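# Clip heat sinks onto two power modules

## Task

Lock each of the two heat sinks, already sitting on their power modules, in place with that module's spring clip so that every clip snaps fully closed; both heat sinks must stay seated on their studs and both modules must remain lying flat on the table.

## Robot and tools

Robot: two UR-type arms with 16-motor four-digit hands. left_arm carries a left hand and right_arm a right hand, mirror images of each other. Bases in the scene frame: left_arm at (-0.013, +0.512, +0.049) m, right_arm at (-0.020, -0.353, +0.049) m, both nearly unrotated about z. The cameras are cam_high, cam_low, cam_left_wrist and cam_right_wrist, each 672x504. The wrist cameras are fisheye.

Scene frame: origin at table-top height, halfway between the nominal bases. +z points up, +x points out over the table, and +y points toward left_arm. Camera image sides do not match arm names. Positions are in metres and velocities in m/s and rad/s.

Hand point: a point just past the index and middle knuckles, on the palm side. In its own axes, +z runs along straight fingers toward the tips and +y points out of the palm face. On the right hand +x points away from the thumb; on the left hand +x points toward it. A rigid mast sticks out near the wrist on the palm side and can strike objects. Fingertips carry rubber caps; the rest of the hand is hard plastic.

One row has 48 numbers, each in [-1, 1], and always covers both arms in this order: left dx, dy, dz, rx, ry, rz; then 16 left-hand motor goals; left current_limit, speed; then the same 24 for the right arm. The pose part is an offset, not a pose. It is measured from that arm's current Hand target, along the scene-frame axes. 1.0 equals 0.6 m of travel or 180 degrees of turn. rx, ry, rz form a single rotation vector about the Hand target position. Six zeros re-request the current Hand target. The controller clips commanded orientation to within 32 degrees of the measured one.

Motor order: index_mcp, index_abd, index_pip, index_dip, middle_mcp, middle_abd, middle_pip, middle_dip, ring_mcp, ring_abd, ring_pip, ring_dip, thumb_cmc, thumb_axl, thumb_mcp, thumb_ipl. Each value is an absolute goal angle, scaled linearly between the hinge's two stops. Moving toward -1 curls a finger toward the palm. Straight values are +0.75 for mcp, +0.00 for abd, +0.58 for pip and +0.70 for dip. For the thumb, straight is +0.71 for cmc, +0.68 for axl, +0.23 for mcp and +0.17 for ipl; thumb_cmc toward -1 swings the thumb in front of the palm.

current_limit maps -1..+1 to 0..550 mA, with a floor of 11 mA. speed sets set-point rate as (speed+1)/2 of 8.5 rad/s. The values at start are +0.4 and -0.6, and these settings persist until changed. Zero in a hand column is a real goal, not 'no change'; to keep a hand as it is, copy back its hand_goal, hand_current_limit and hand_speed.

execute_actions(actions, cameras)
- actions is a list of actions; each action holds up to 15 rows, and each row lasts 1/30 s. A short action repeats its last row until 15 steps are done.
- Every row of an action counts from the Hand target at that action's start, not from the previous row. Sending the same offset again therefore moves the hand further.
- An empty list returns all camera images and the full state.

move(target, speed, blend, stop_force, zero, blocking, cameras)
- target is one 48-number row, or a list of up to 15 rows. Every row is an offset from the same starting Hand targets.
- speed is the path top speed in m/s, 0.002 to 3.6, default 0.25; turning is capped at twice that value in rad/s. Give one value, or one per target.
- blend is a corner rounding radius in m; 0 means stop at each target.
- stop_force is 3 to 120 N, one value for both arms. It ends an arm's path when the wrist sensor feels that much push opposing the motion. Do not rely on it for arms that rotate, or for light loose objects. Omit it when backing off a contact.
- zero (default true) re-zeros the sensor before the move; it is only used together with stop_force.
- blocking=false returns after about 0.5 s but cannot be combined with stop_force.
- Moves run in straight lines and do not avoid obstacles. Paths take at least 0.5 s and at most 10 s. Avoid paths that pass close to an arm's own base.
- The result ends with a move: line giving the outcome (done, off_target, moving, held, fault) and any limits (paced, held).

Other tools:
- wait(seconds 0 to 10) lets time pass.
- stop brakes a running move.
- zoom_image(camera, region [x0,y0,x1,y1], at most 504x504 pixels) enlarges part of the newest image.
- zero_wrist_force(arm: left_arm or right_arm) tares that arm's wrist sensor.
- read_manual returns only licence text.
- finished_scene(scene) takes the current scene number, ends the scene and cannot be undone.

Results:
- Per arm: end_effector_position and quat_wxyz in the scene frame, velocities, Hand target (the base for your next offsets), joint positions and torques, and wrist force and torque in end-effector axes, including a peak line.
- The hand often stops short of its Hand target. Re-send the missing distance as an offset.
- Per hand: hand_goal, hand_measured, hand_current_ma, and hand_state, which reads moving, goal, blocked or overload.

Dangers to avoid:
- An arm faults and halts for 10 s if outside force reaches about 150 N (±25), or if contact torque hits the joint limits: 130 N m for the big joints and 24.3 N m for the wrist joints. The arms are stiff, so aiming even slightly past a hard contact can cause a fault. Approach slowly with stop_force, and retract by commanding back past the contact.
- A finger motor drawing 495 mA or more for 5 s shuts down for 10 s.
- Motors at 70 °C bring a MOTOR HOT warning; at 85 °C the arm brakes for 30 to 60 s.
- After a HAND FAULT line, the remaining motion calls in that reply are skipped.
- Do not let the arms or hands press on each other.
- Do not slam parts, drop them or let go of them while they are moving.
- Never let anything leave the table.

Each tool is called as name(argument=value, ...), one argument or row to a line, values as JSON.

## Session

execute_actions(
  actions=[],
)

zoom_image(
  camera="cam_low",
  region=[180, 220, 380, 320],
)

zoom_image(
  camera="cam_high",
  region=[230, 130, 430, 270],
)

Scene clock: 0.00 s.
left_arm: end_effector_position=(+0.0921, +0.0866, +0.2871) hand_goal=(+0.754, +0.000, +0.576, +0.696, +0.754, +0.000, +0.576, +0.696, +0.754, +0.000, +0.576, +0.696, +0.714, +0.678, +0.226, +0.168) hand_measured=(+0.754, +0.000, +0.576, +0.696, +0.754, +0.000, +0.576, +0.696, +0.754, +0.000, +0.576, +0.696, +0.714, +0.678, +0.226, +0.168) hand_current_ma=(+0, +0, +0, +0, +0, +0, +0, +0, +0, +0, +0, +0, +0, +0, +0, +0) hand_state=(goal, goal, goal, goal, goal, goal, goal, goal, goal, goal, goal, goal, goal, goal, goal, goal) hand_current_limit=0.40 hand_speed=-0.60 end_effector_quat_wxyz=(+0.204, +0.546, +0.744, +0.327) | right_arm: end_effector_position=(+0.7340, +0.0126, +0.1637) hand_goal=(+0.754, +0.000, +0.576, +0.696, +0.754, +0.000, +0.576, +0.696, +0.754, +0.000, +0.576, +0.696, +0.714, +0.678, +0.226, +0.168) hand_measured=(+0.754, +0.000, +0.576, +0.696, +0.754, +0.000, +0.576, +0.696, +0.754, +0.000, +0.576, +0.696, +0.714, +0.678, +0.226, +0.168) hand_current_ma=(+0, +0, +0, +0, +0, +0, +0, +0, +0, +0, +0, +0, +0, +0, +0, +0) hand_state=(goal, goal, goal, goal, goal, goal, goal, goal, goal, goal, goal, goal, goal, goal, goal, goal) hand_current_limit=0.40 hand_speed=-0.60 end_effector_quat_wxyz=(-0.423, +0.788, +0.053, +0.444)
Joint positions: left_arm=[1.615 -1.783 -1.926 -1.302 2.315 -1.922] | right_arm=[0.248 -0.707 1.548 -3.675 -0.959 2.085]
Joint velocities: within noise
Joint torques (N m): no reading
Motor temperatures (°C): left_arm=[22 25 21 34 28 29] | right_arm=[24 24 23 31 36 28]
Wrist force (N): no reading
Wrist torque (N m): no reading
Wrist force, peak (N): no reading
Hand target: left_arm +0.0921, +0.0866, +0.2871; +0.204, +0.546, +0.744, +0.327 | right_arm +0.7340, +0.0126, +0.1637; -0.423, +0.788, +0.053, +0.444

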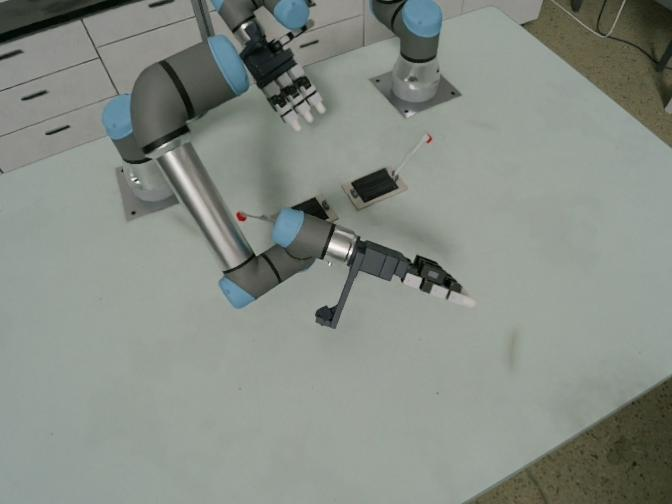

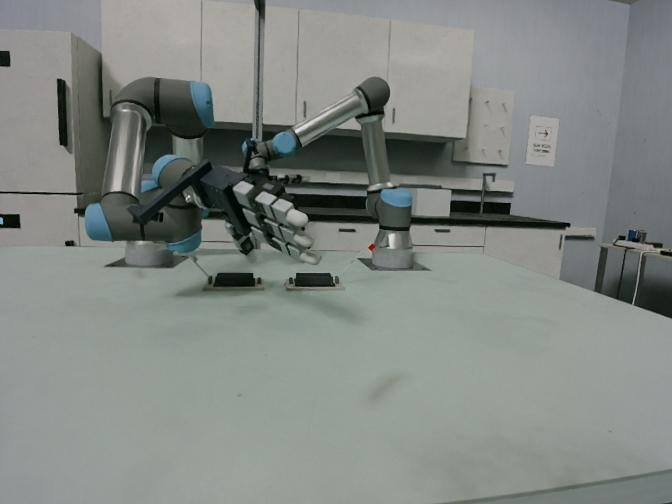

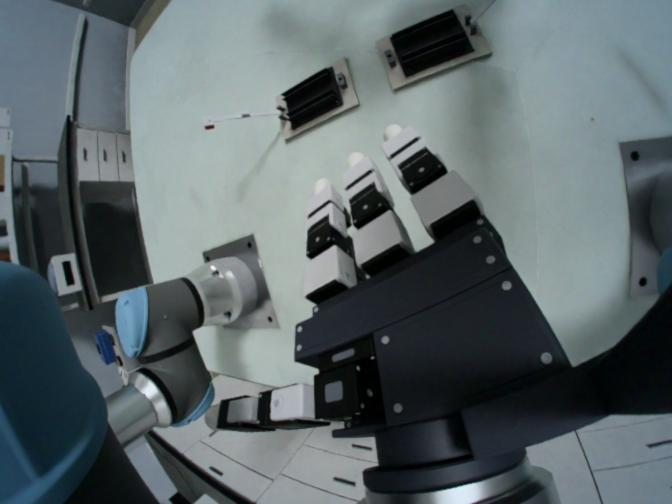

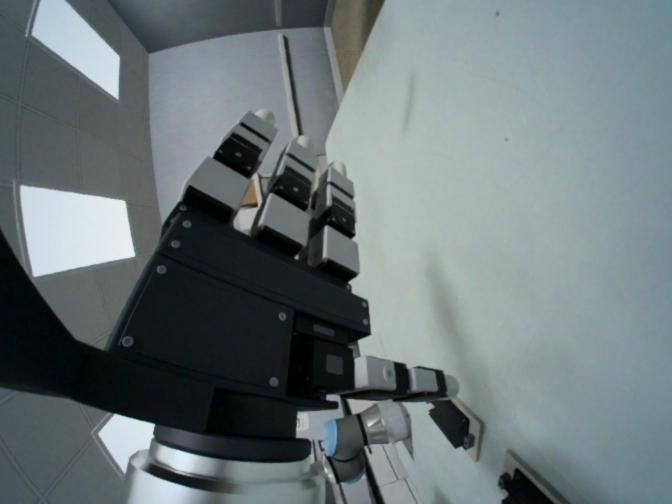

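Scaled by 2.520 from the camera's 672x504 image, which has a finer 960x720 frame.

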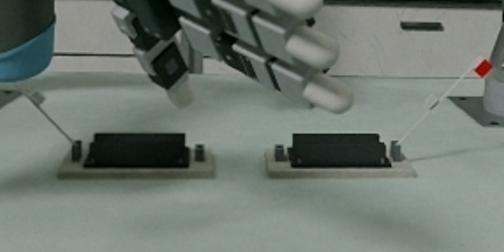

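Scaled by 2.520 from the camera's 672x504 image, which has a finer 960x720 frame.

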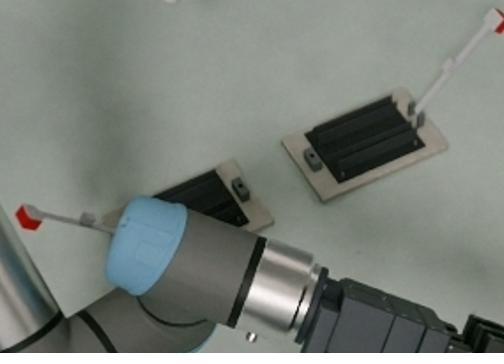

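move(
  target=[
    [0.2479,0.2278,0.0608,-0.0285,0.1232,-0.0459,0.754,0,0.576,0.696,1,0,1,1,1,0,1,1,0.714,0.678,0.226,0.168,0.6,-0.6,-0.19,-0.104,0.36,-0.2267,0.0055,0.1922,0.754,0,0.576,0.696,1,0,1,1,1,0,1,1,0.714,0.678,0.226,0.168,0.8,-0.6],
    [0.4958,0.4557,0.1217,-0.0571,0.2463,-0.0918,0.754,0,0.576,0.696,1,0,1,1,1,0,1,1,0.714,0.678,0.226,0.168,0.6,-0.6,-0.5233,-0.4377,0.3272,-0.4534,0.0109,0.3843,0.754,0,0.576,0.696,1,0,1,1,1,0,1,1,0.714,0.678,0.226,0.168,0.8,-0.6],
  ],
  speed=0.3,
  blend=[0.05, 0],
  cameras=["all"],
)

zoom_image(
  camera="cam_low",
  region=[180, 220, 300, 310],
)

zoom_image(
  camera="cam_low",
  region=[275, 220, 395, 310],
)

zoom_image(
  camera="cam_high",
  region=[220, 120, 345, 245],
)

zoom_image(
  camera="cam_high",
  region=[330, 110, 455, 235],
)

Scene clock: 47.67 s.
left_arm: end_effector_position=(+0.3896, +0.3600, +0.3601) hand_goal=(+0.754, +0.000, +0.576, +0.696, +1.000, +0.000, +1.000, +1.000, +1.000, +0.000, +1.000, +1.000, +0.714, +0.678, +0.226, +0.168) hand_measured=(+0.756, +0.000, +0.576, +0.696, +0.998, +0.000, +0.996, +0.996, +0.996, +0.000, +0.996, +0.996, +0.716, +0.678, +0.224, +0.168) hand_current_ma=(+1, +0, +1, +0, -3, +0, -5, -4, -4, +0, -6, -3, +3, -1, -3, +0) hand_state=(goal, goal, goal, goal, goal, goal, goal, goal, goal, goal, goal, goal, goal, goal, goal, goal) hand_current_limit=0.60 hand_speed=-0.60 end_effector_quat_wxyz=(+0.000, +0.707, +0.707, +0.000) | right_arm: end_effector_position=(+0.4200, -0.2500, +0.3600) hand_goal=(+0.754, +0.000, +0.576, +0.696, +1.000, +0.000, +1.000, +1.000, +1.000, +0.000, +1.000, +1.000, +0.714, +0.678, +0.226, +0.168) hand_measured=(+0.750, +0.000, +0.576, +0.696, +0.986, +0.000, +0.994, +0.996, +0.986, +0.000, +0.994, +0.996, +0.712, +0.678, +0.224, +0.168) hand_current_ma=(-17, +2, +2, +0, -59, +1, -21, -11, -59, +1, -20, -11, -9, -3, -11, -1) hand_state=(goal, goal, goal, goal, goal, goal, goal, goal, goal, goal, goal, goal, goal, goal, goal, goal) hand_current_limit=0.80 hand_speed=-0.60 end_effector_quat_wxyz=(+0.000, +0.707, +0.707, +0.000)
Joint positions: left_arm=[2.988 -1.2 -1.988 -1.525 1.571 -0.128] | right_arm=[0.033 -1.905 1.965 -1.632 -1.571 -0.02]
Joint torques (N m): left_arm=[10.55 0.04 30.72 -0.06 -3.26 1.05] | right_arm=[-6.48 -13.82 -14.66 0.03 -2.08 -1.65]
Wrist force (N): left_arm=[0.1 0.8 0.6] | right_arm=[-2.1 0.9 -3.1]
Wrist torque (N m): left_arm=[-0.04 -0.06 -0.02] | right_arm=[0.43 0.44 0.00]
Wrist force, peak (N): left_arm=[0.8 1.3 0.2] | right_arm=[-2.7 0.6 -3.3]
Hand target: left_arm +0.3896, +0.3600, +0.3601; +0.000, +0.707, +0.707, +0.000 | right_arm +0.4200, -0.2500, +0.3600; +0.000, +0.707, +0.707, +0.000
Off the commanded pose: left_arm 0.000 m, 0 deg | right_arm 0.000 m, 0 deg.
move: done

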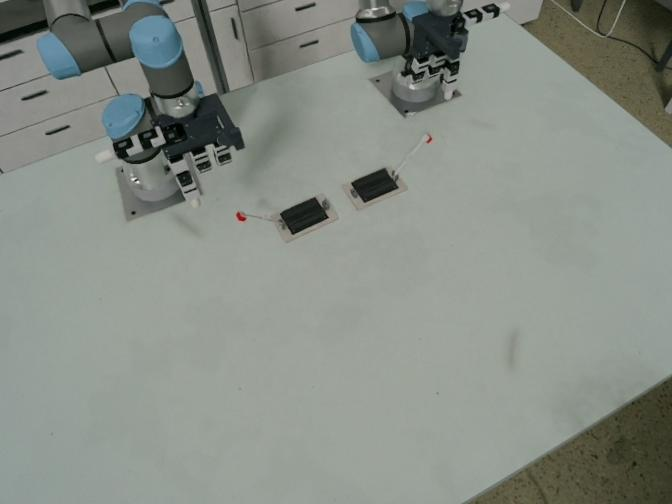

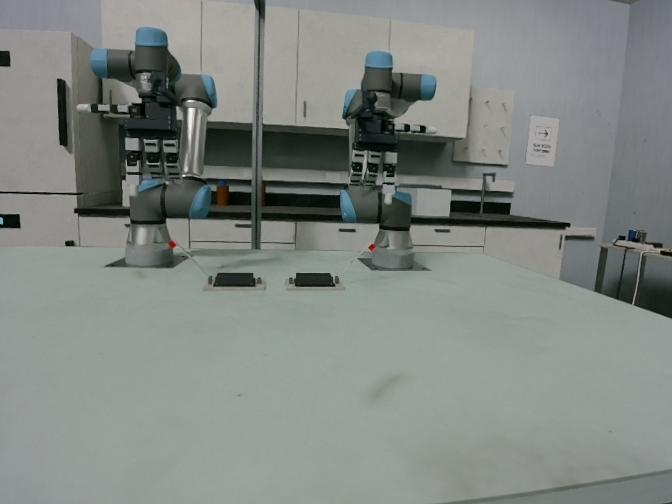

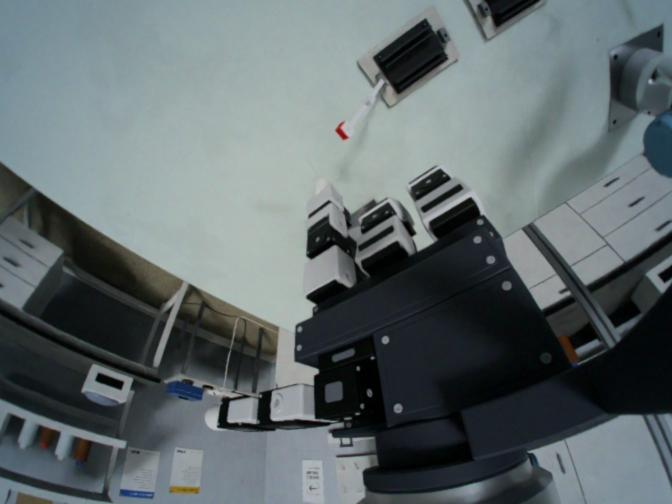

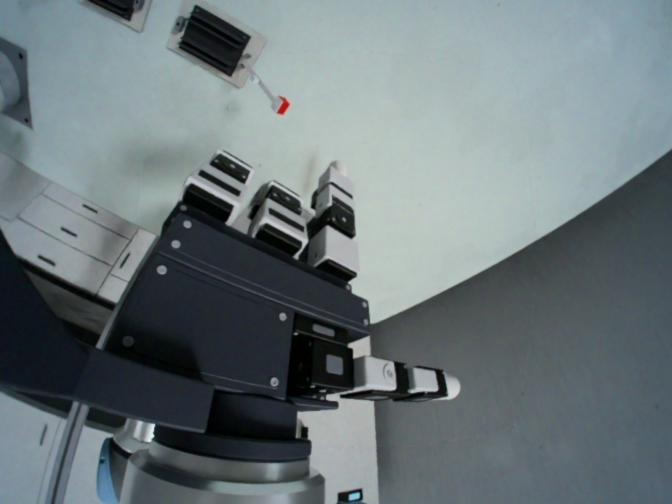

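Scaled by 4.200 from the camera's 672x504 image, which has a finer 960x720 frame.

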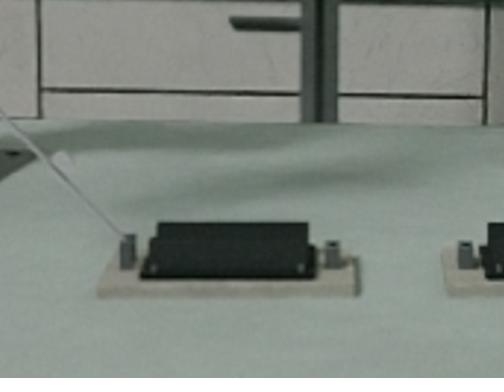

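Scaled by 4.200 from the camera's 672x504 image, which has a finer 960x720 frame.

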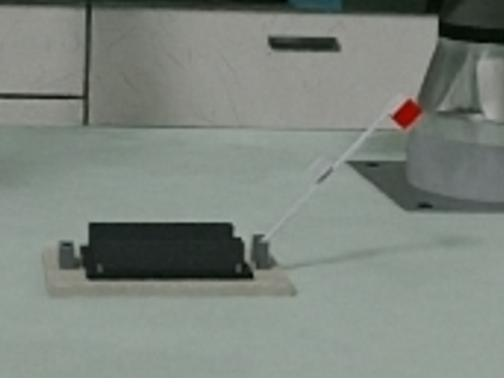

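Scaled by 4.032 from the camera's 672x504 image, which has a finer 960x720 frame.

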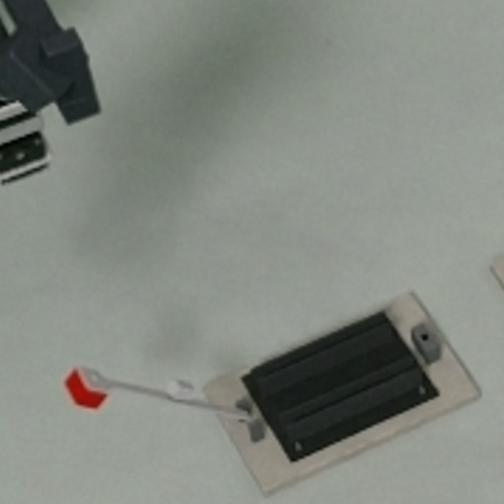

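Scaled by 4.032 from the camera's 672x504 image, which has a finer 960x720 frame.

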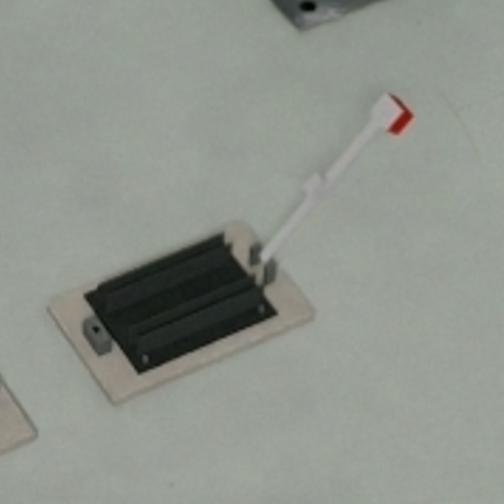

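zoom_image(
  camera="cam_left_wrist",
  region=[325, 0, 475, 150],
)

zoom_image(
  camera="cam_right_wrist",
  region=[155, 0, 305, 150],
)

Scaled by 3.360 from the camera's 672x504 image, which has a finer 960x720 frame.

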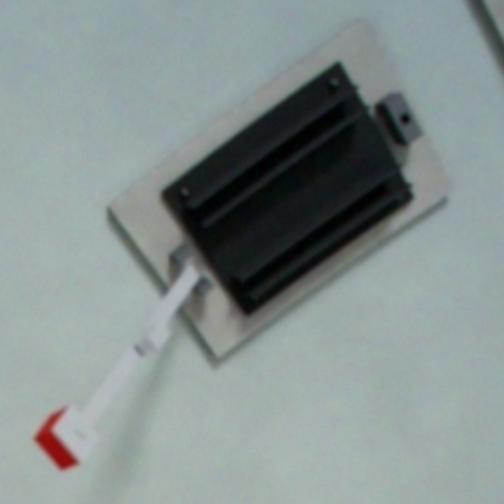

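Scaled by 3.360 from the camera's 672x504 image, which has a finer 960x720 frame.

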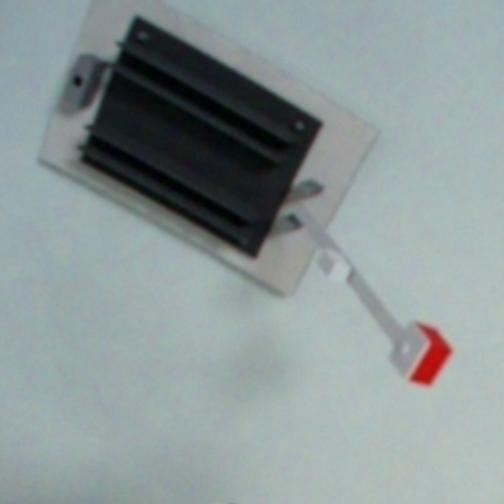

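move(
  target=[-0.0093,-0.0192,-0.2352,0,0,0,0.754,0,0.576,0.696,1,0,1,1,1,0,1,1,0.714,0.678,0.226,0.168,0.6,-0.6,-0.045,0.0875,-0.235,0,0,0,0.754,0,0.576,0.696,1,0,1,1,1,0,1,1,0.714,0.678,0.226,0.168,0.8,-0.6],
  speed=0.15,
  stop_force=15,
  cameras=["all"],
)

zoom_image(
  camera="cam_low",
  region=[150, 210, 270, 310],
)

zoom_image(
  camera="cam_low",
  region=[290, 210, 410, 310],
)

zoom_image(
  camera="cam_left_wrist",
  region=[290, 90, 410, 210],
)

zoom_image(
  camera="cam_right_wrist",
  region=[250, 90, 370, 210],
)

zoom_image(
  camera="cam_high",
  region=[380, 100, 480, 200],
)

zoom_image(
  camera="cam_high",
  region=[190, 160, 290, 260],
)

Scene clock: 177.17 s.
left_arm: end_effector_position=(+0.3840, +0.3485, +0.2190) hand_goal=(+0.754, +0.000, +0.576, +0.696, +1.000, +0.000, +1.000, +1.000, +1.000, +0.000, +1.000, +1.000, +0.714, +0.678, +0.226, +0.168) hand_measured=(+0.756, +0.000, +0.576, +0.696, +0.998, +0.000, +0.996, +0.996, +0.996, +0.000, +0.996, +0.996, +0.716, +0.678, +0.224, +0.168) hand_current_ma=(+1, +0, +1, +0, -4, +0, -5, -4, -4, +0, -6, -3, +3, -1, -4, +0) hand_state=(goal, goal, goal, goal, goal, goal, goal, goal, goal, goal, goal, goal, goal, goal, goal, goal) hand_current_limit=0.60 hand_speed=-0.60 end_effector_quat_wxyz=(+0.000, +0.707, +0.707, +0.000) | right_arm: end_effector_position=(+0.3930, -0.1975, +0.2190) hand_goal=(+0.754, +0.000, +0.576, +0.696, +1.000, +0.000, +1.000, +1.000, +1.000, +0.000, +1.000, +1.000, +0.714, +0.678, +0.226, +0.168) hand_measured=(+0.750, +0.000, +0.576, +0.696, +0.986, +0.000, +0.994, +0.996, +0.986, +0.000, +0.994, +0.996, +0.712, +0.678, +0.224, +0.168) hand_current_ma=(-17, +2, +2, +0, -58, +1, -21, -11, -58, +1, -20, -11, -9, -3, -12, -1) hand_state=(goal, goal, goal, goal, goal, goal, goal, goal, goal, goal, goal, goal, goal, goal, goal, goal) hand_current_limit=0.80 hand_speed=-0.60 end_effector_quat_wxyz=(+0.000, +0.707, +0.707, +0.000)
Joint positions: left_arm=[2.952 -1.301 -2.296 -1.115 1.571 -0.163] | right_arm=[0.187 -1.814 2.278 -2.036 -1.571 0.134]
Joint torques (N m): left_arm=[-9.63 0.39 10.03 4.54 2.93 -1.47] | right_arm=[7.47 -1.54 -14.6 -4.2 -2.03 1.47]
Wrist force (N): left_arm=[0.3 0.8 0.6] | right_arm=[-2.7 0.0 -2.9]
Wrist torque (N m): left_arm=[0.01 -0.05 0.22] | right_arm=[0.31 0.52 -0.28]
Wrist force, peak (N): left_arm=[0.3 0.6 1.3] | right_arm=[-2.4 1.2 -4.0]
Hand target: left_arm +0.3840, +0.3485, +0.2190; +0.000, +0.707, +0.707, +0.000 | right_arm +0.3930, -0.1975, +0.2190; +0.000, +0.707, +0.707, +0.000
Off the commanded pose: left_arm 0.000 m, 0 deg | right_arm 0.000 m, 0 deg.
move: done

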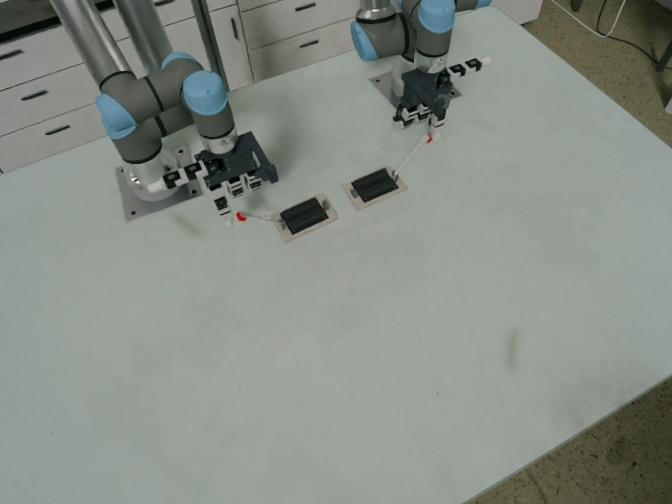

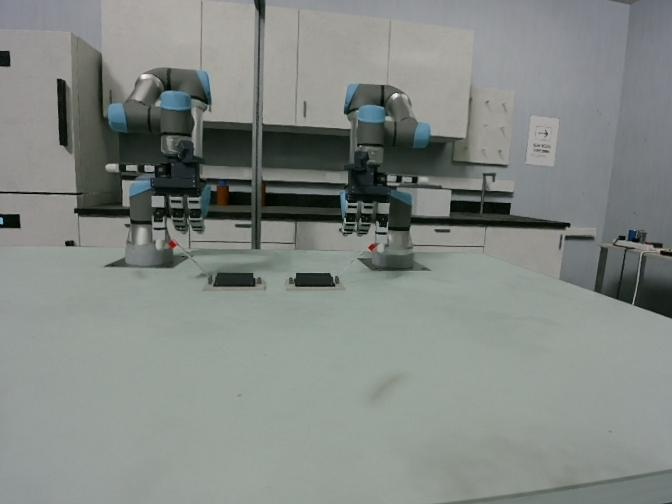

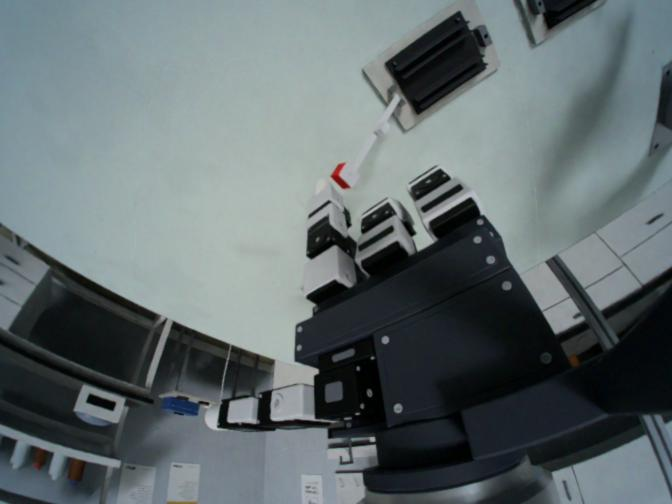

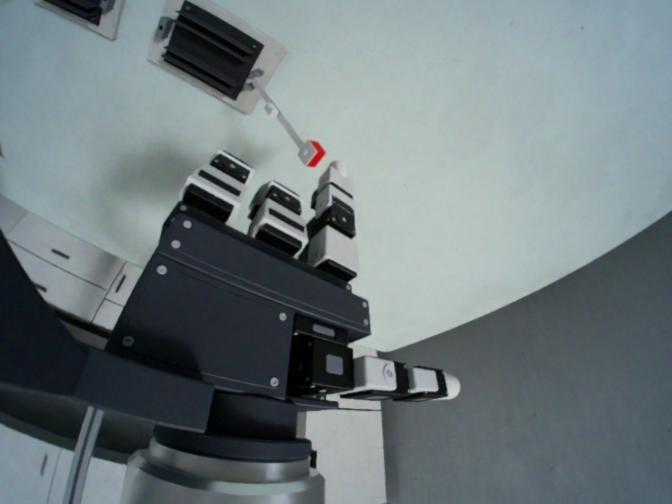

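Scaled by 4.200 from the camera's 672x504 image, which has a finer 960x720 frame.

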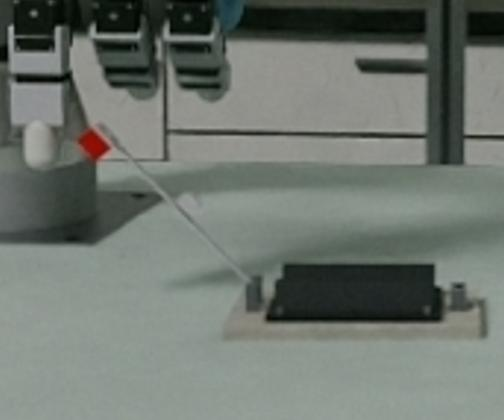

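Scaled by 4.200 from the camera's 672x504 image, which has a finer 960x720 frame.

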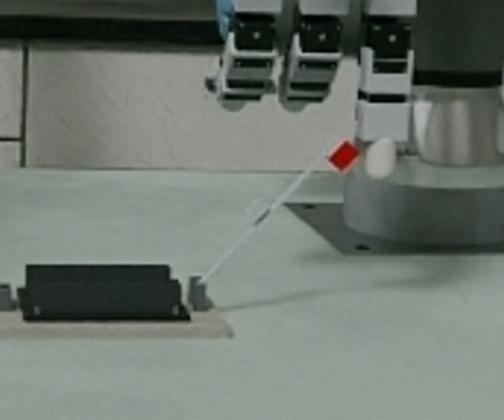

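Scaled by 4.200 from the camera's 672x504 image, which has a finer 960x720 frame.

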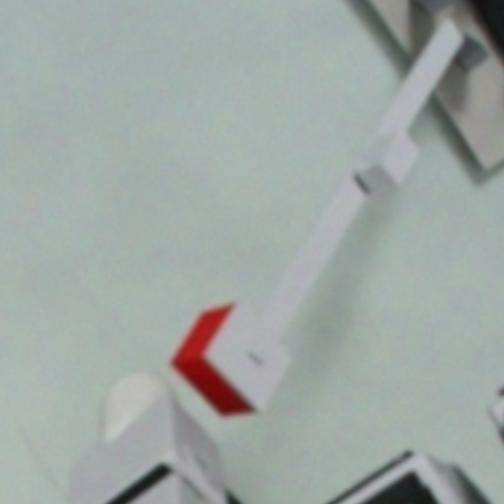

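Scaled by 4.200 from the camera's 672x504 image, which has a finer 960x720 frame.

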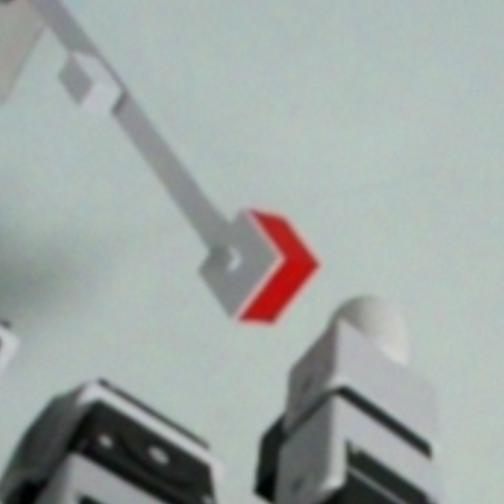

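Scaled by 5.040 from the camera's 672x504 image, which has a finer 960x720 frame.

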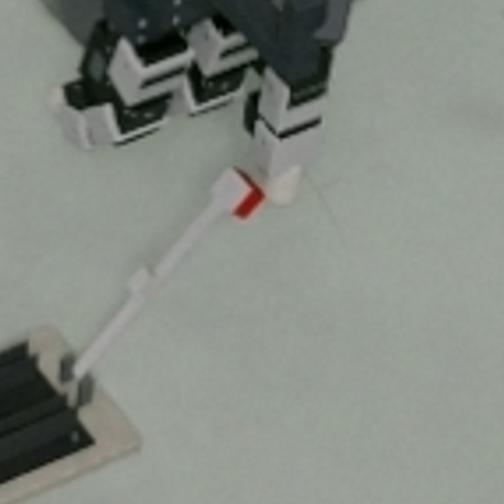

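Scaled by 5.040 from the camera's 672x504 image, which has a finer 960x720 frame.

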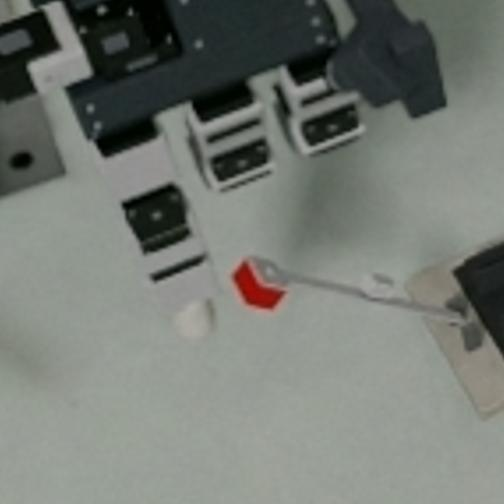

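move(
  target=[
    [-0.0022,-0.0385,0.0198,0,0,0,0.754,0,0.576,0.696,1,0,1,1,1,0,1,1,0.714,0.678,0.226,0.168,0.6,-0.6,0,0,0,0,0,0,0.754,0,0.576,0.696,1,0,1,1,1,0,1,1,0.714,0.678,0.226,0.168,0.8,-0.6],
    [-0.0005,-0.0707,0.0420,0,0,0,0.754,0,0.576,0.696,1,0,1,1,1,0,1,1,0.714,0.678,0.226,0.168,0.6,-0.6,0,0,0,0,0,0,0.754,0,0.576,0.696,1,0,1,1,1,0,1,1,0.714,0.678,0.226,0.168,0.8,-0.6],
    [0.0015,-0.1067,0.0583,0,0,0,0.754,0,0.576,0.696,1,0,1,1,1,0,1,1,0.714,0.678,0.226,0.168,0.6,-0.6,0,0,0,0,0,0,0.754,0,0.576,0.696,1,0,1,1,1,0,1,1,0.714,0.678,0.226,0.168,0.8,-0.6],
    [0.0035,-0.1455,0.0683,0,0,0,0.754,0,0.576,0.696,1,0,1,1,1,0,1,1,0.714,0.678,0.226,0.168,0.6,-0.6,0,0,0,0,0,0,0.754,0,0.576,0.696,1,0,1,1,1,0,1,1,0.714,0.678,0.226,0.168,0.8,-0.6],
    [0.0055,-0.1858,0.0800,0,0,0,0.754,0,0.576,0.696,1,0,1,1,1,0,1,1,0.714,0.678,0.226,0.168,0.6,-0.6,0,0,0,0,0,0,0.754,0,0.576,0.696,1,0,1,1,1,0,1,1,0.714,0.678,0.226,0.168,0.8,-0.6],
    [0.0075,-0.2248,0.0817,0,0,0,0.754,0,0.576,0.696,1,0,1,1,1,0,1,1,0.714,0.678,0.226,0.168,0.6,-0.6,0,0,0,0,0,0,0.754,0,0.576,0.696,1,0,1,1,1,0,1,1,0.714,0.678,0.226,0.168,0.8,-0.6],
    [0.0095,-0.2633,0.0763,0,0,0,0.754,0,0.576,0.696,1,0,1,1,1,0,1,1,0.714,0.678,0.226,0.168,0.6,-0.6,0,0,0,0,0,0,0.754,0,0.576,0.696,1,0,1,1,1,0,1,1,0.714,0.678,0.226,0.168,0.8,-0.6],
  ],
  speed=0.05,
  blend=[0.008,0.008,0.008,0.008,0.008,0.008,0],
  stop_force=12,
  cameras=["cam_high","cam_low","cam_left_wrist"],
)

zoom_image(
  camera="cam_low",
  region=[270, 190, 390, 300],
)

zoom_image(
  camera="cam_left_wrist",
  region=[290, 90, 410, 210],
)

zoom_image(
  camera="cam_high",
  region=[330, 100, 430, 220],
)

Scene clock: 262.77 s.
left_arm: end_effector_position=(+0.3897, +0.1905, +0.2648) hand_goal=(+0.754, +0.000, +0.576, +0.696, +1.000, +0.000, +1.000, +1.000, +1.000, +0.000, +1.000, +1.000, +0.714, +0.678, +0.226, +0.168) hand_measured=(+0.754, +0.006, +0.576, +0.696, +0.998, +0.000, +0.996, +0.996, +0.996, +0.000, +0.996, +0.996, +0.716, +0.678, +0.224, +0.168) hand_current_ma=(+1, +9, +1, +0, -4, +0, -5, -4, -4, +0, -6, -3, +3, -1, -4, +0) hand_state=(goal, goal, goal, goal, goal, goal, goal, goal, goal, goal, goal, goal, goal, goal, goal, goal) hand_current_limit=0.60 hand_speed=-0.60 end_effector_quat_wxyz=(+0.000, +0.707, +0.707, +0.000) | right_arm: end_effector_position=(+0.3930, -0.1975, +0.2190) hand_goal=(+0.754, +0.000, +0.576, +0.696, +1.000, +0.000, +1.000, +1.000, +1.000, +0.000, +1.000, +1.000, +0.714, +0.678, +0.226, +0.168) hand_measured=(+0.750, +0.000, +0.576, +0.696, +0.986, +0.000, +0.994, +0.996, +0.986, +0.000, +0.994, +0.996, +0.712, +0.678, +0.224, +0.168) hand_current_ma=(-17, +2, +2, +0, -58, +1, -21, -11, -58, +1, -20, -11, -9, -3, -12, -1) hand_state=(goal, goal, goal, goal, goal, goal, goal, goal, goal, goal, goal, goal, goal, goal, goal, goal) hand_current_limit=0.80 hand_speed=-0.60 end_effector_quat_wxyz=(+0.000, +0.707, +0.707, +0.000)
Joint positions: left_arm=[2.578 -1.534 -1.978 -1.201 1.571 -0.537] | right_arm=[0.187 -1.814 2.278 -2.036 -1.571 0.134]
Joint torques (N m): left_arm=[-9.33 10.58 30.39 4.55 2.9 -1.43] | right_arm=[7.67 -2.67 -12.72 -4.17 -1.89 1.49]
Wrist force (N): left_arm=[0.0 0.7 0.4] | right_arm=[-2.4 0.4 -2.7]
Wrist torque (N m): left_arm=[0.01 -0.01 0.15] | right_arm=[0.36 0.47 -0.25]
Wrist force, peak (N): left_arm=[0.2 1.2 0.5] | right_arm=[-2.7 0.5 -3.3]
Hand target: left_arm +0.3897, +0.1905, +0.2648; +0.000, +0.707, +0.707, +0.000 | right_arm +0.3930, -0.1975, +0.2190; +0.000, +0.707, +0.707, +0.000
Off the commanded pose: left_arm 0.000 m, 0 deg | right_arm 0.000 m, 0 deg.
move: done
Images, in order (width x height): cam_high 672x504, cam_low 672x504, cam_left_wrist 672x504.

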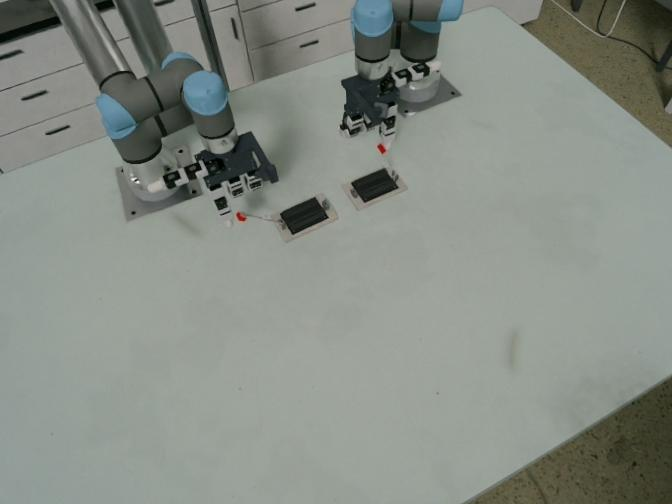

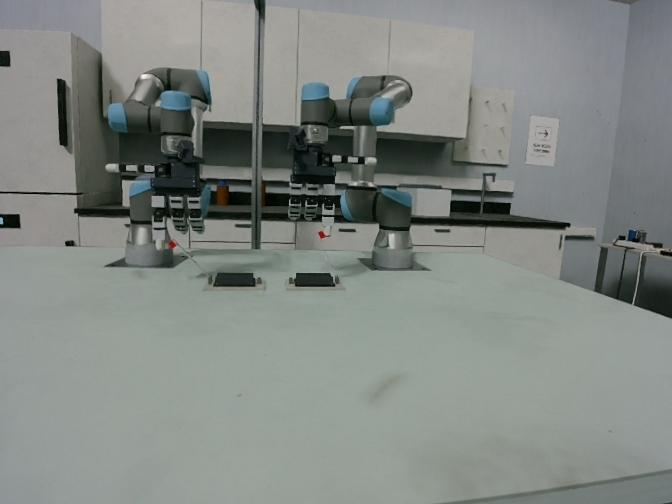

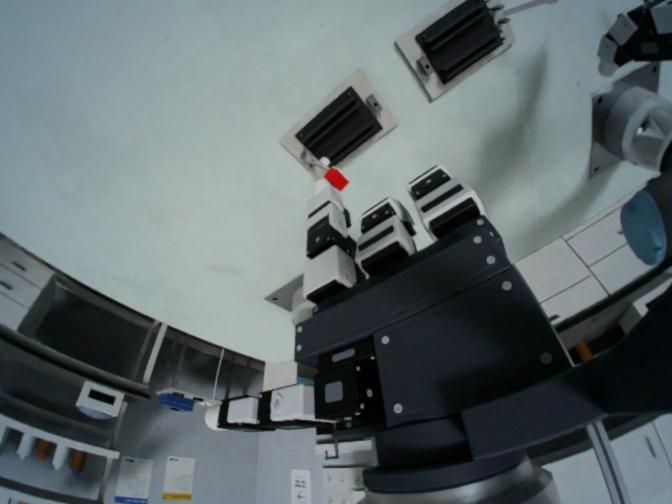

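Scaled by 4.200 from the camera's 672x504 image, which has a finer 960x720 frame.

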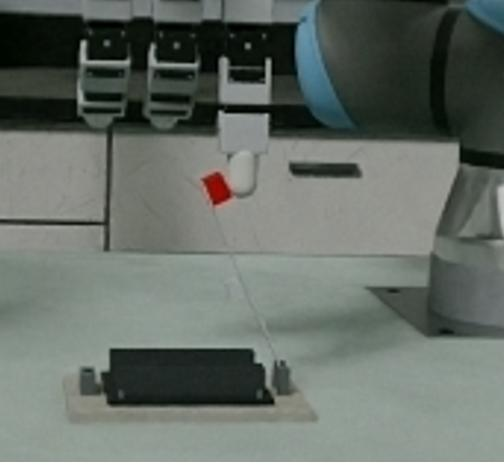

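Scaled by 4.200 from the camera's 672x504 image, which has a finer 960x720 frame.

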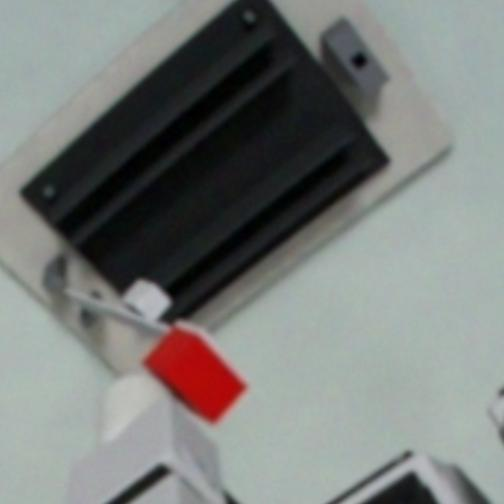

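Scaled by 4.200 from the camera's 672x504 image, which has a finer 960x720 frame.

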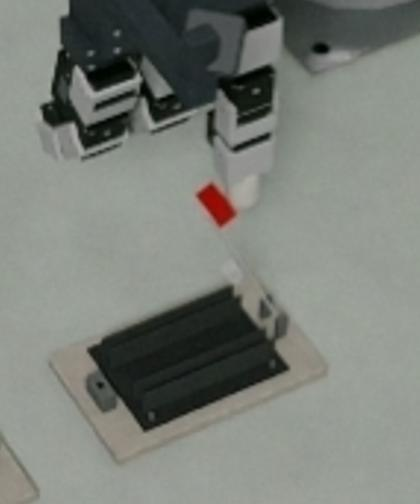

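move(
  target=[
    [-0.005,-0.0372,-0.0118,0,0,0,0.754,0,0.576,0.696,1,0,1,1,1,0,1,1,0.714,0.678,0.226,0.168,0.6,-0.6,0,0,0,0,0,0,0.754,0,0.576,0.696,1,0,1,1,1,0,1,1,0.714,0.678,0.226,0.168,0.8,-0.6],
    [-0.0055,-0.0717,-0.03,0,0,0,0.754,0,0.576,0.696,1,0,1,1,1,0,1,1,0.714,0.678,0.226,0.168,0.6,-0.6,0,0,0,0,0,0,0.754,0,0.576,0.696,1,0,1,1,1,0,1,1,0.714,0.678,0.226,0.168,0.8,-0.6],
    [-0.005,-0.1025,-0.0538,0,0,0,0.754,0,0.576,0.696,1,0,1,1,1,0,1,1,0.714,0.678,0.226,0.168,0.6,-0.6,0,0,0,0,0,0,0.754,0,0.576,0.696,1,0,1,1,1,0,1,1,0.714,0.678,0.226,0.168,0.8,-0.6],
    [-0.0045,-0.1287,-0.0827,0,0,0,0.754,0,0.576,0.696,1,0,1,1,1,0,1,1,0.714,0.678,0.226,0.168,0.6,-0.6,0,0,0,0,0,0,0.754,0,0.576,0.696,1,0,1,1,1,0,1,1,0.714,0.678,0.226,0.168,0.8,-0.6],
    [-0.004,-0.1495,-0.1155,0,0,0,0.754,0,0.576,0.696,1,0,1,1,1,0,1,1,0.714,0.678,0.226,0.168,0.6,-0.6,0,0,0,0,0,0,0.754,0,0.576,0.696,1,0,1,1,1,0,1,1,0.714,0.678,0.226,0.168,0.8,-0.6],
    [-0.0033,-0.1642,-0.1517,0,0,0,0.754,0,0.576,0.696,1,0,1,1,1,0,1,1,0.714,0.678,0.226,0.168,0.6,-0.6,0,0,0,0,0,0,0.754,0,0.576,0.696,1,0,1,1,1,0,1,1,0.714,0.678,0.226,0.168,0.8,-0.6],
  ],
  speed=[0.05,0.05,0.05,0.05,0.05,0.03],
  blend=[0.008,0.008,0.008,0.008,0.006,0],
  stop_force=10,
  cameras=["cam_high","cam_low","cam_left_wrist"],
)

zoom_image(
  camera="cam_low",
  region=[260, 210, 360, 310],
)

zoom_image(
  camera="cam_left_wrist",
  region=[300, 140, 360, 200],
)

zoom_image(
  camera="cam_high",
  region=[335, 170, 375, 210],
)

Scene clock: 294.60 s.
left_arm: end_effector_position=(+0.3877, +0.0920, +0.1737) hand_goal=(+0.754, +0.000, +0.576, +0.696, +1.000, +0.000, +1.000, +1.000, +1.000, +0.000, +1.000, +1.000, +0.714, +0.678, +0.226, +0.168) hand_measured=(+0.754, +0.006, +0.576, +0.696, +0.998, +0.000, +0.996, +0.996, +0.996, +0.000, +0.996, +0.996, +0.716, +0.678, +0.224, +0.168) hand_current_ma=(+0, +8, +1, +0, -4, +0, -5, -4, -4, +0, -6, -3, +3, -1, -4, +0) hand_state=(goal, goal, goal, goal, goal, goal, goal, goal, goal, goal, goal, goal, goal, goal, goal, goal) hand_current_limit=0.60 hand_speed=-0.60 end_effector_quat_wxyz=(+0.000, +0.707, +0.707, +0.000) | right_arm: end_effector_position=(+0.3930, -0.1975, +0.2190) hand_goal=(+0.754, +0.000, +0.576, +0.696, +1.000, +0.000, +1.000, +1.000, +1.000, +0.000, +1.000, +1.000, +0.714, +0.678, +0.226, +0.168) hand_measured=(+0.750, +0.000, +0.576, +0.696, +0.986, +0.000, +0.994, +0.996, +0.986, +0.000, +0.994, +0.996, +0.712, +0.678, +0.224, +0.168) hand_current_ma=(-17, +2, +2, +0, -58, +1, -21, -11, -58, +1, -20, -11, -9, -3, -12, -1) hand_state=(goal, goal, goal, goal, goal, goal, goal, goal, goal, goal, goal, goal, goal, goal, goal, goal) hand_current_limit=0.80 hand_speed=-0.60 end_effector_quat_wxyz=(+0.000, +0.707, +0.707, +0.000)
Joint positions: left_arm=[2.411 -1.817 -1.921 -0.974 1.571 -0.704] | right_arm=[0.187 -1.814 2.278 -2.036 -1.571 0.134]
Joint torques (N m): left_arm=[-9.24 19.61 8.57 4.5 2.97 -1.44] | right_arm=[8.09 -2.47 -12.71 -4.38 -2.06 1.29]
Wrist force (N): left_arm=[0.0 0.6 0.2] | right_arm=[-2.4 0.4 -2.8]
Wrist torque (N m): left_arm=[-0.01 -0.03 0.17] | right_arm=[0.35 0.47 -0.25]
Wrist force, peak (N): left_arm=[-0.3 1.1 0.2] | right_arm=[-2.9 0.4 -3.1]
Hand target: left_arm +0.3877, +0.0920, +0.1737; +0.000, +0.707, +0.707, +0.000 | right_arm +0.3930, -0.1975, +0.2190; +0.000, +0.707, +0.707, +0.000
Off the commanded pose: left_arm 0.000 m, 0 deg | right_arm 0.000 m, 0 deg.
move: done
Images, in order (width x height): cam_high 672x504, cam_low 672x504, cam_left_wrist 672x504.

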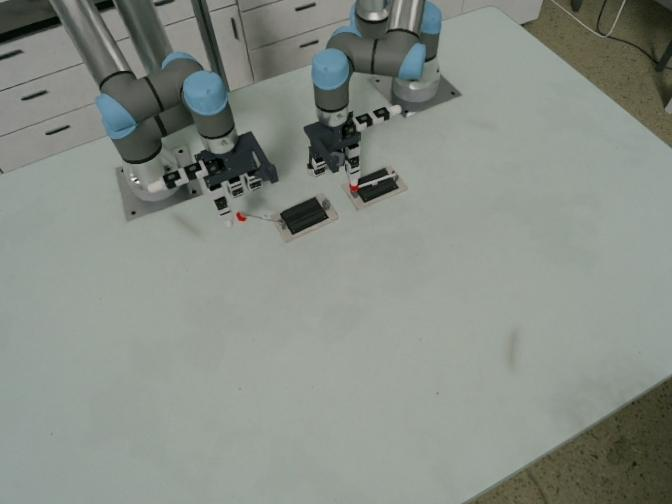

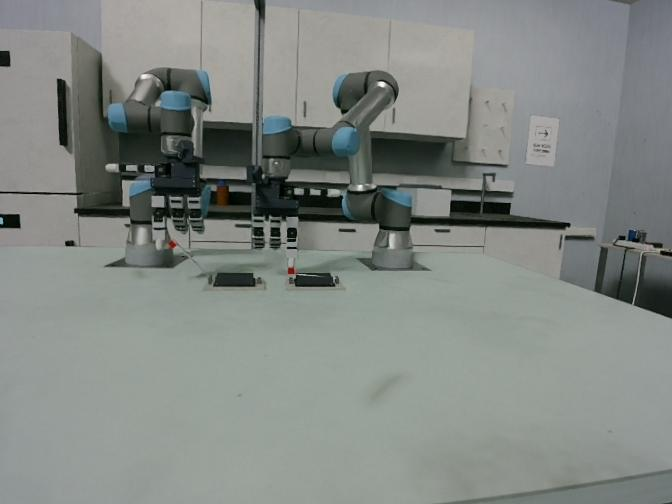

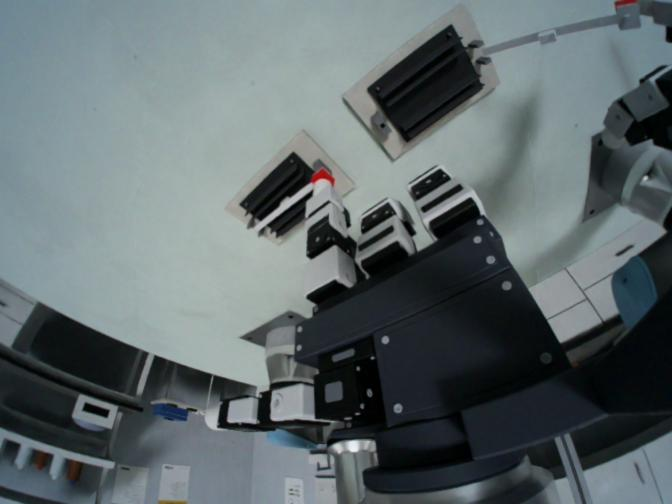

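Scaled by 5.040 from the camera's 672x504 image, which has a finer 960x720 frame.

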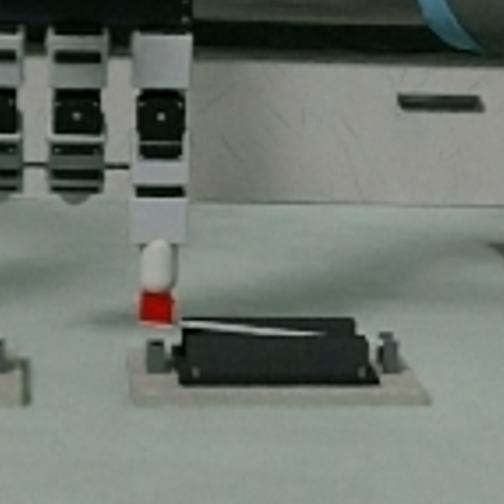

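Scaled by 8.400 from the camera's 672x504 image, which has a finer 960x720 frame.

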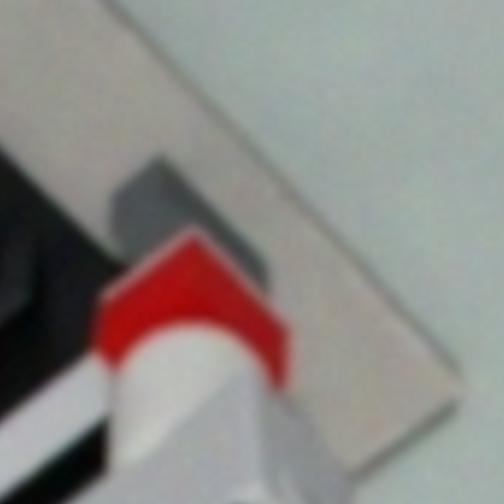

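Scaled by 12.600 from the camera's 672x504 image, which has a finer 960x720 frame.

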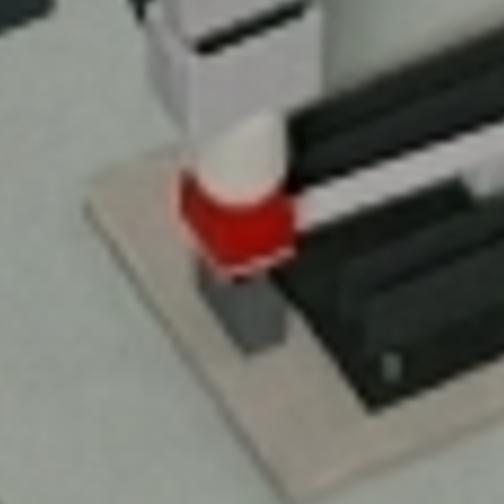

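move(
  target=[
    [0,-0.0017,-0.0117,0,0,0,0.754,0,0.576,0.696,1,0,1,1,1,0,1,1,0.714,0.678,0.226,0.168,0.6,-0.6,0,0,0,0,0,0,0.754,0,0.576,0.696,1,0,1,1,1,0,1,1,0.714,0.678,0.226,0.168,0.8,-0.6],
    [0,-0.0017,-0.0533,0,0,0,0.754,0,0.576,0.696,1,0,1,1,1,0,1,1,0.714,0.678,0.226,0.168,0.6,-0.6,0,0,0,0,0,0,0.754,0,0.576,0.696,1,0,1,1,1,0,1,1,0.714,0.678,0.226,0.168,0.8,-0.6],
  ],
  speed=[0.02,0.01],
  blend=[0.002,0],
  stop_force=48,
  cameras=["cam_high","cam_low"],
)

zoom_image(
  camera="cam_low",
  region=[260, 210, 360, 310],
)

zoom_image(
  camera="cam_high",
  region=[335, 170, 375, 210],
)

Scene clock: 306.53 s.
left_arm: end_effector_position=(+0.3878, +0.0909, +0.1585) hand_goal=(+0.754, +0.000, +0.576, +0.696, +1.000, +0.000, +1.000, +1.000, +1.000, +0.000, +1.000, +1.000, +0.714, +0.678, +0.226, +0.168) hand_measured=(+0.756, +0.000, +0.578, +0.696, +0.996, +0.000, +0.996, +0.996, +0.996, +0.000, +0.996, +0.996, +0.716, +0.678, +0.224, +0.168) hand_current_ma=(+2, +0, +3, +0, -4, +0, -5, -4, -4, +0, -6, -3, +3, -1, -4, +0) hand_state=(goal, goal, goal, goal, goal, goal, goal, goal, goal, goal, goal, goal, goal, goal, goal, goal) hand_current_limit=0.60 hand_speed=-0.60 end_effector_quat_wxyz=(+0.000, +0.707, +0.707, +0.000) | right_arm: end_effector_position=(+0.3930, -0.1975, +0.2190) hand_goal=(+0.754, +0.000, +0.576, +0.696, +1.000, +0.000, +1.000, +1.000, +1.000, +0.000, +1.000, +1.000, +0.714, +0.678, +0.226, +0.168) hand_measured=(+0.750, +0.000, +0.576, +0.696, +0.986, +0.000, +0.994, +0.996, +0.986, +0.000, +0.994, +0.996, +0.712, +0.678, +0.224, +0.168) hand_current_ma=(-17, +2, +2, +0, -58, +1, -21, -11, -58, +1, -20, -11, -9, -3, -12, -1) hand_state=(goal, goal, goal, goal, goal, goal, goal, goal, goal, goal, goal, goal, goal, goal, goal, goal) hand_current_limit=0.80 hand_speed=-0.60 end_effector_quat_wxyz=(+0.000, +0.707, +0.707, +0.000)
Joint positions: left_arm=[2.41 -1.841 -1.937 -0.934 1.571 -0.705] | right_arm=[0.187 -1.814 2.278 -2.036 -1.571 0.134]
Joint torques (N m): left_arm=[-8.55 14.53 10.3 -3.21 -0.84 -1.43] | right_arm=[8.42 -2.54 -14.12 -4.32 -2.2 1.2]
Wrist force (N): left_arm=[-0.1 0.7 -47.8] | right_arm=[-2.4 0.4 -3.1]
Wrist torque (N m): left_arm=[3.81 1.04 0.15] | right_arm=[0.39 0.49 -0.25]
Wrist force, peak (N): left_arm=[0.0 0.2 -56.4] | right_arm=[-2.9 0.3 -3.1]
Hand target: left_arm +0.3878, +0.0909, +0.1585; +0.000, +0.707, +0.707, +0.000 (not the last commanded pose) | right_arm +0.3930, -0.1975, +0.2190; +0.000, +0.707, +0.707, +0.000
Off the commanded pose: left_arm 0.017 m, 0 deg | right_arm 0.000 m, 0 deg.
move: contact (left_arm); path passed 1 of 2 targets
Images, in order (width x height): cam_high 672x504, cam_low 672x504.

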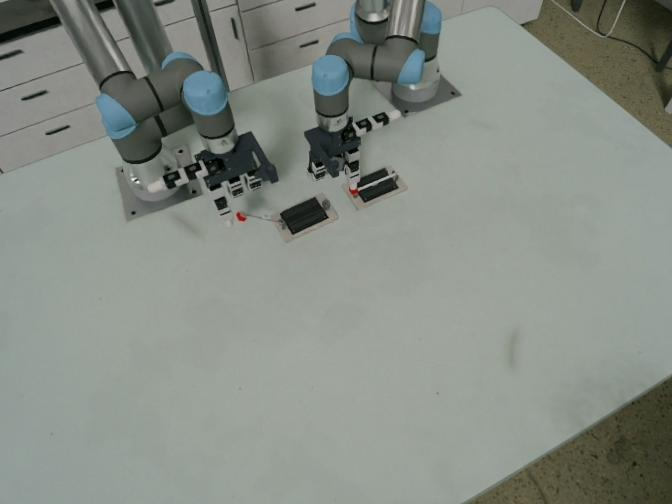

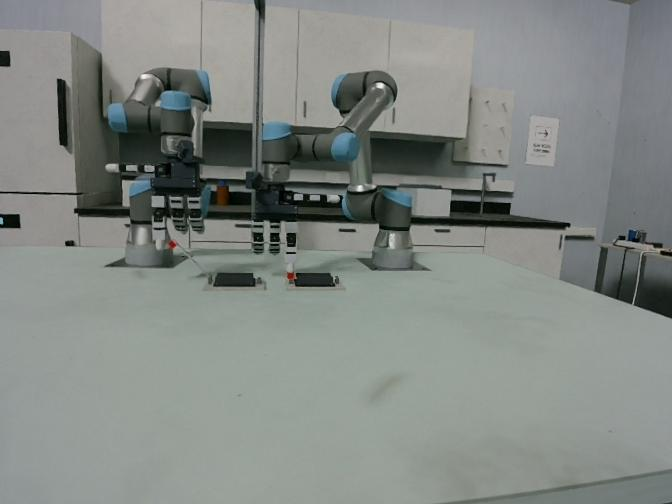

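Scaled by 5.040 from the camera's 672x504 image, which has a finer 960x720 frame.

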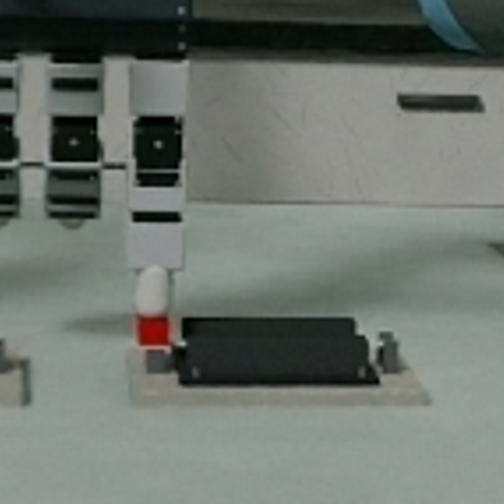

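Scaled by 12.600 from the camera's 672x504 image, which has a finer 960x720 frame.

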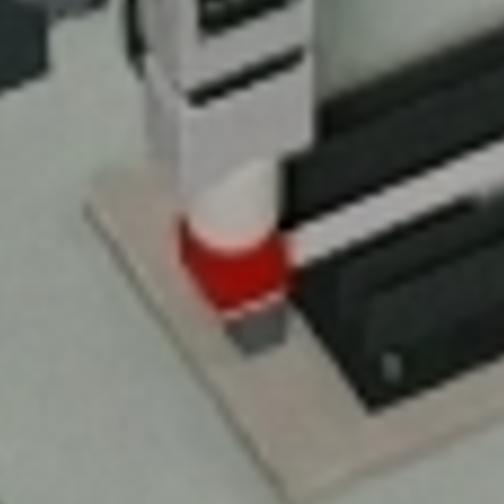

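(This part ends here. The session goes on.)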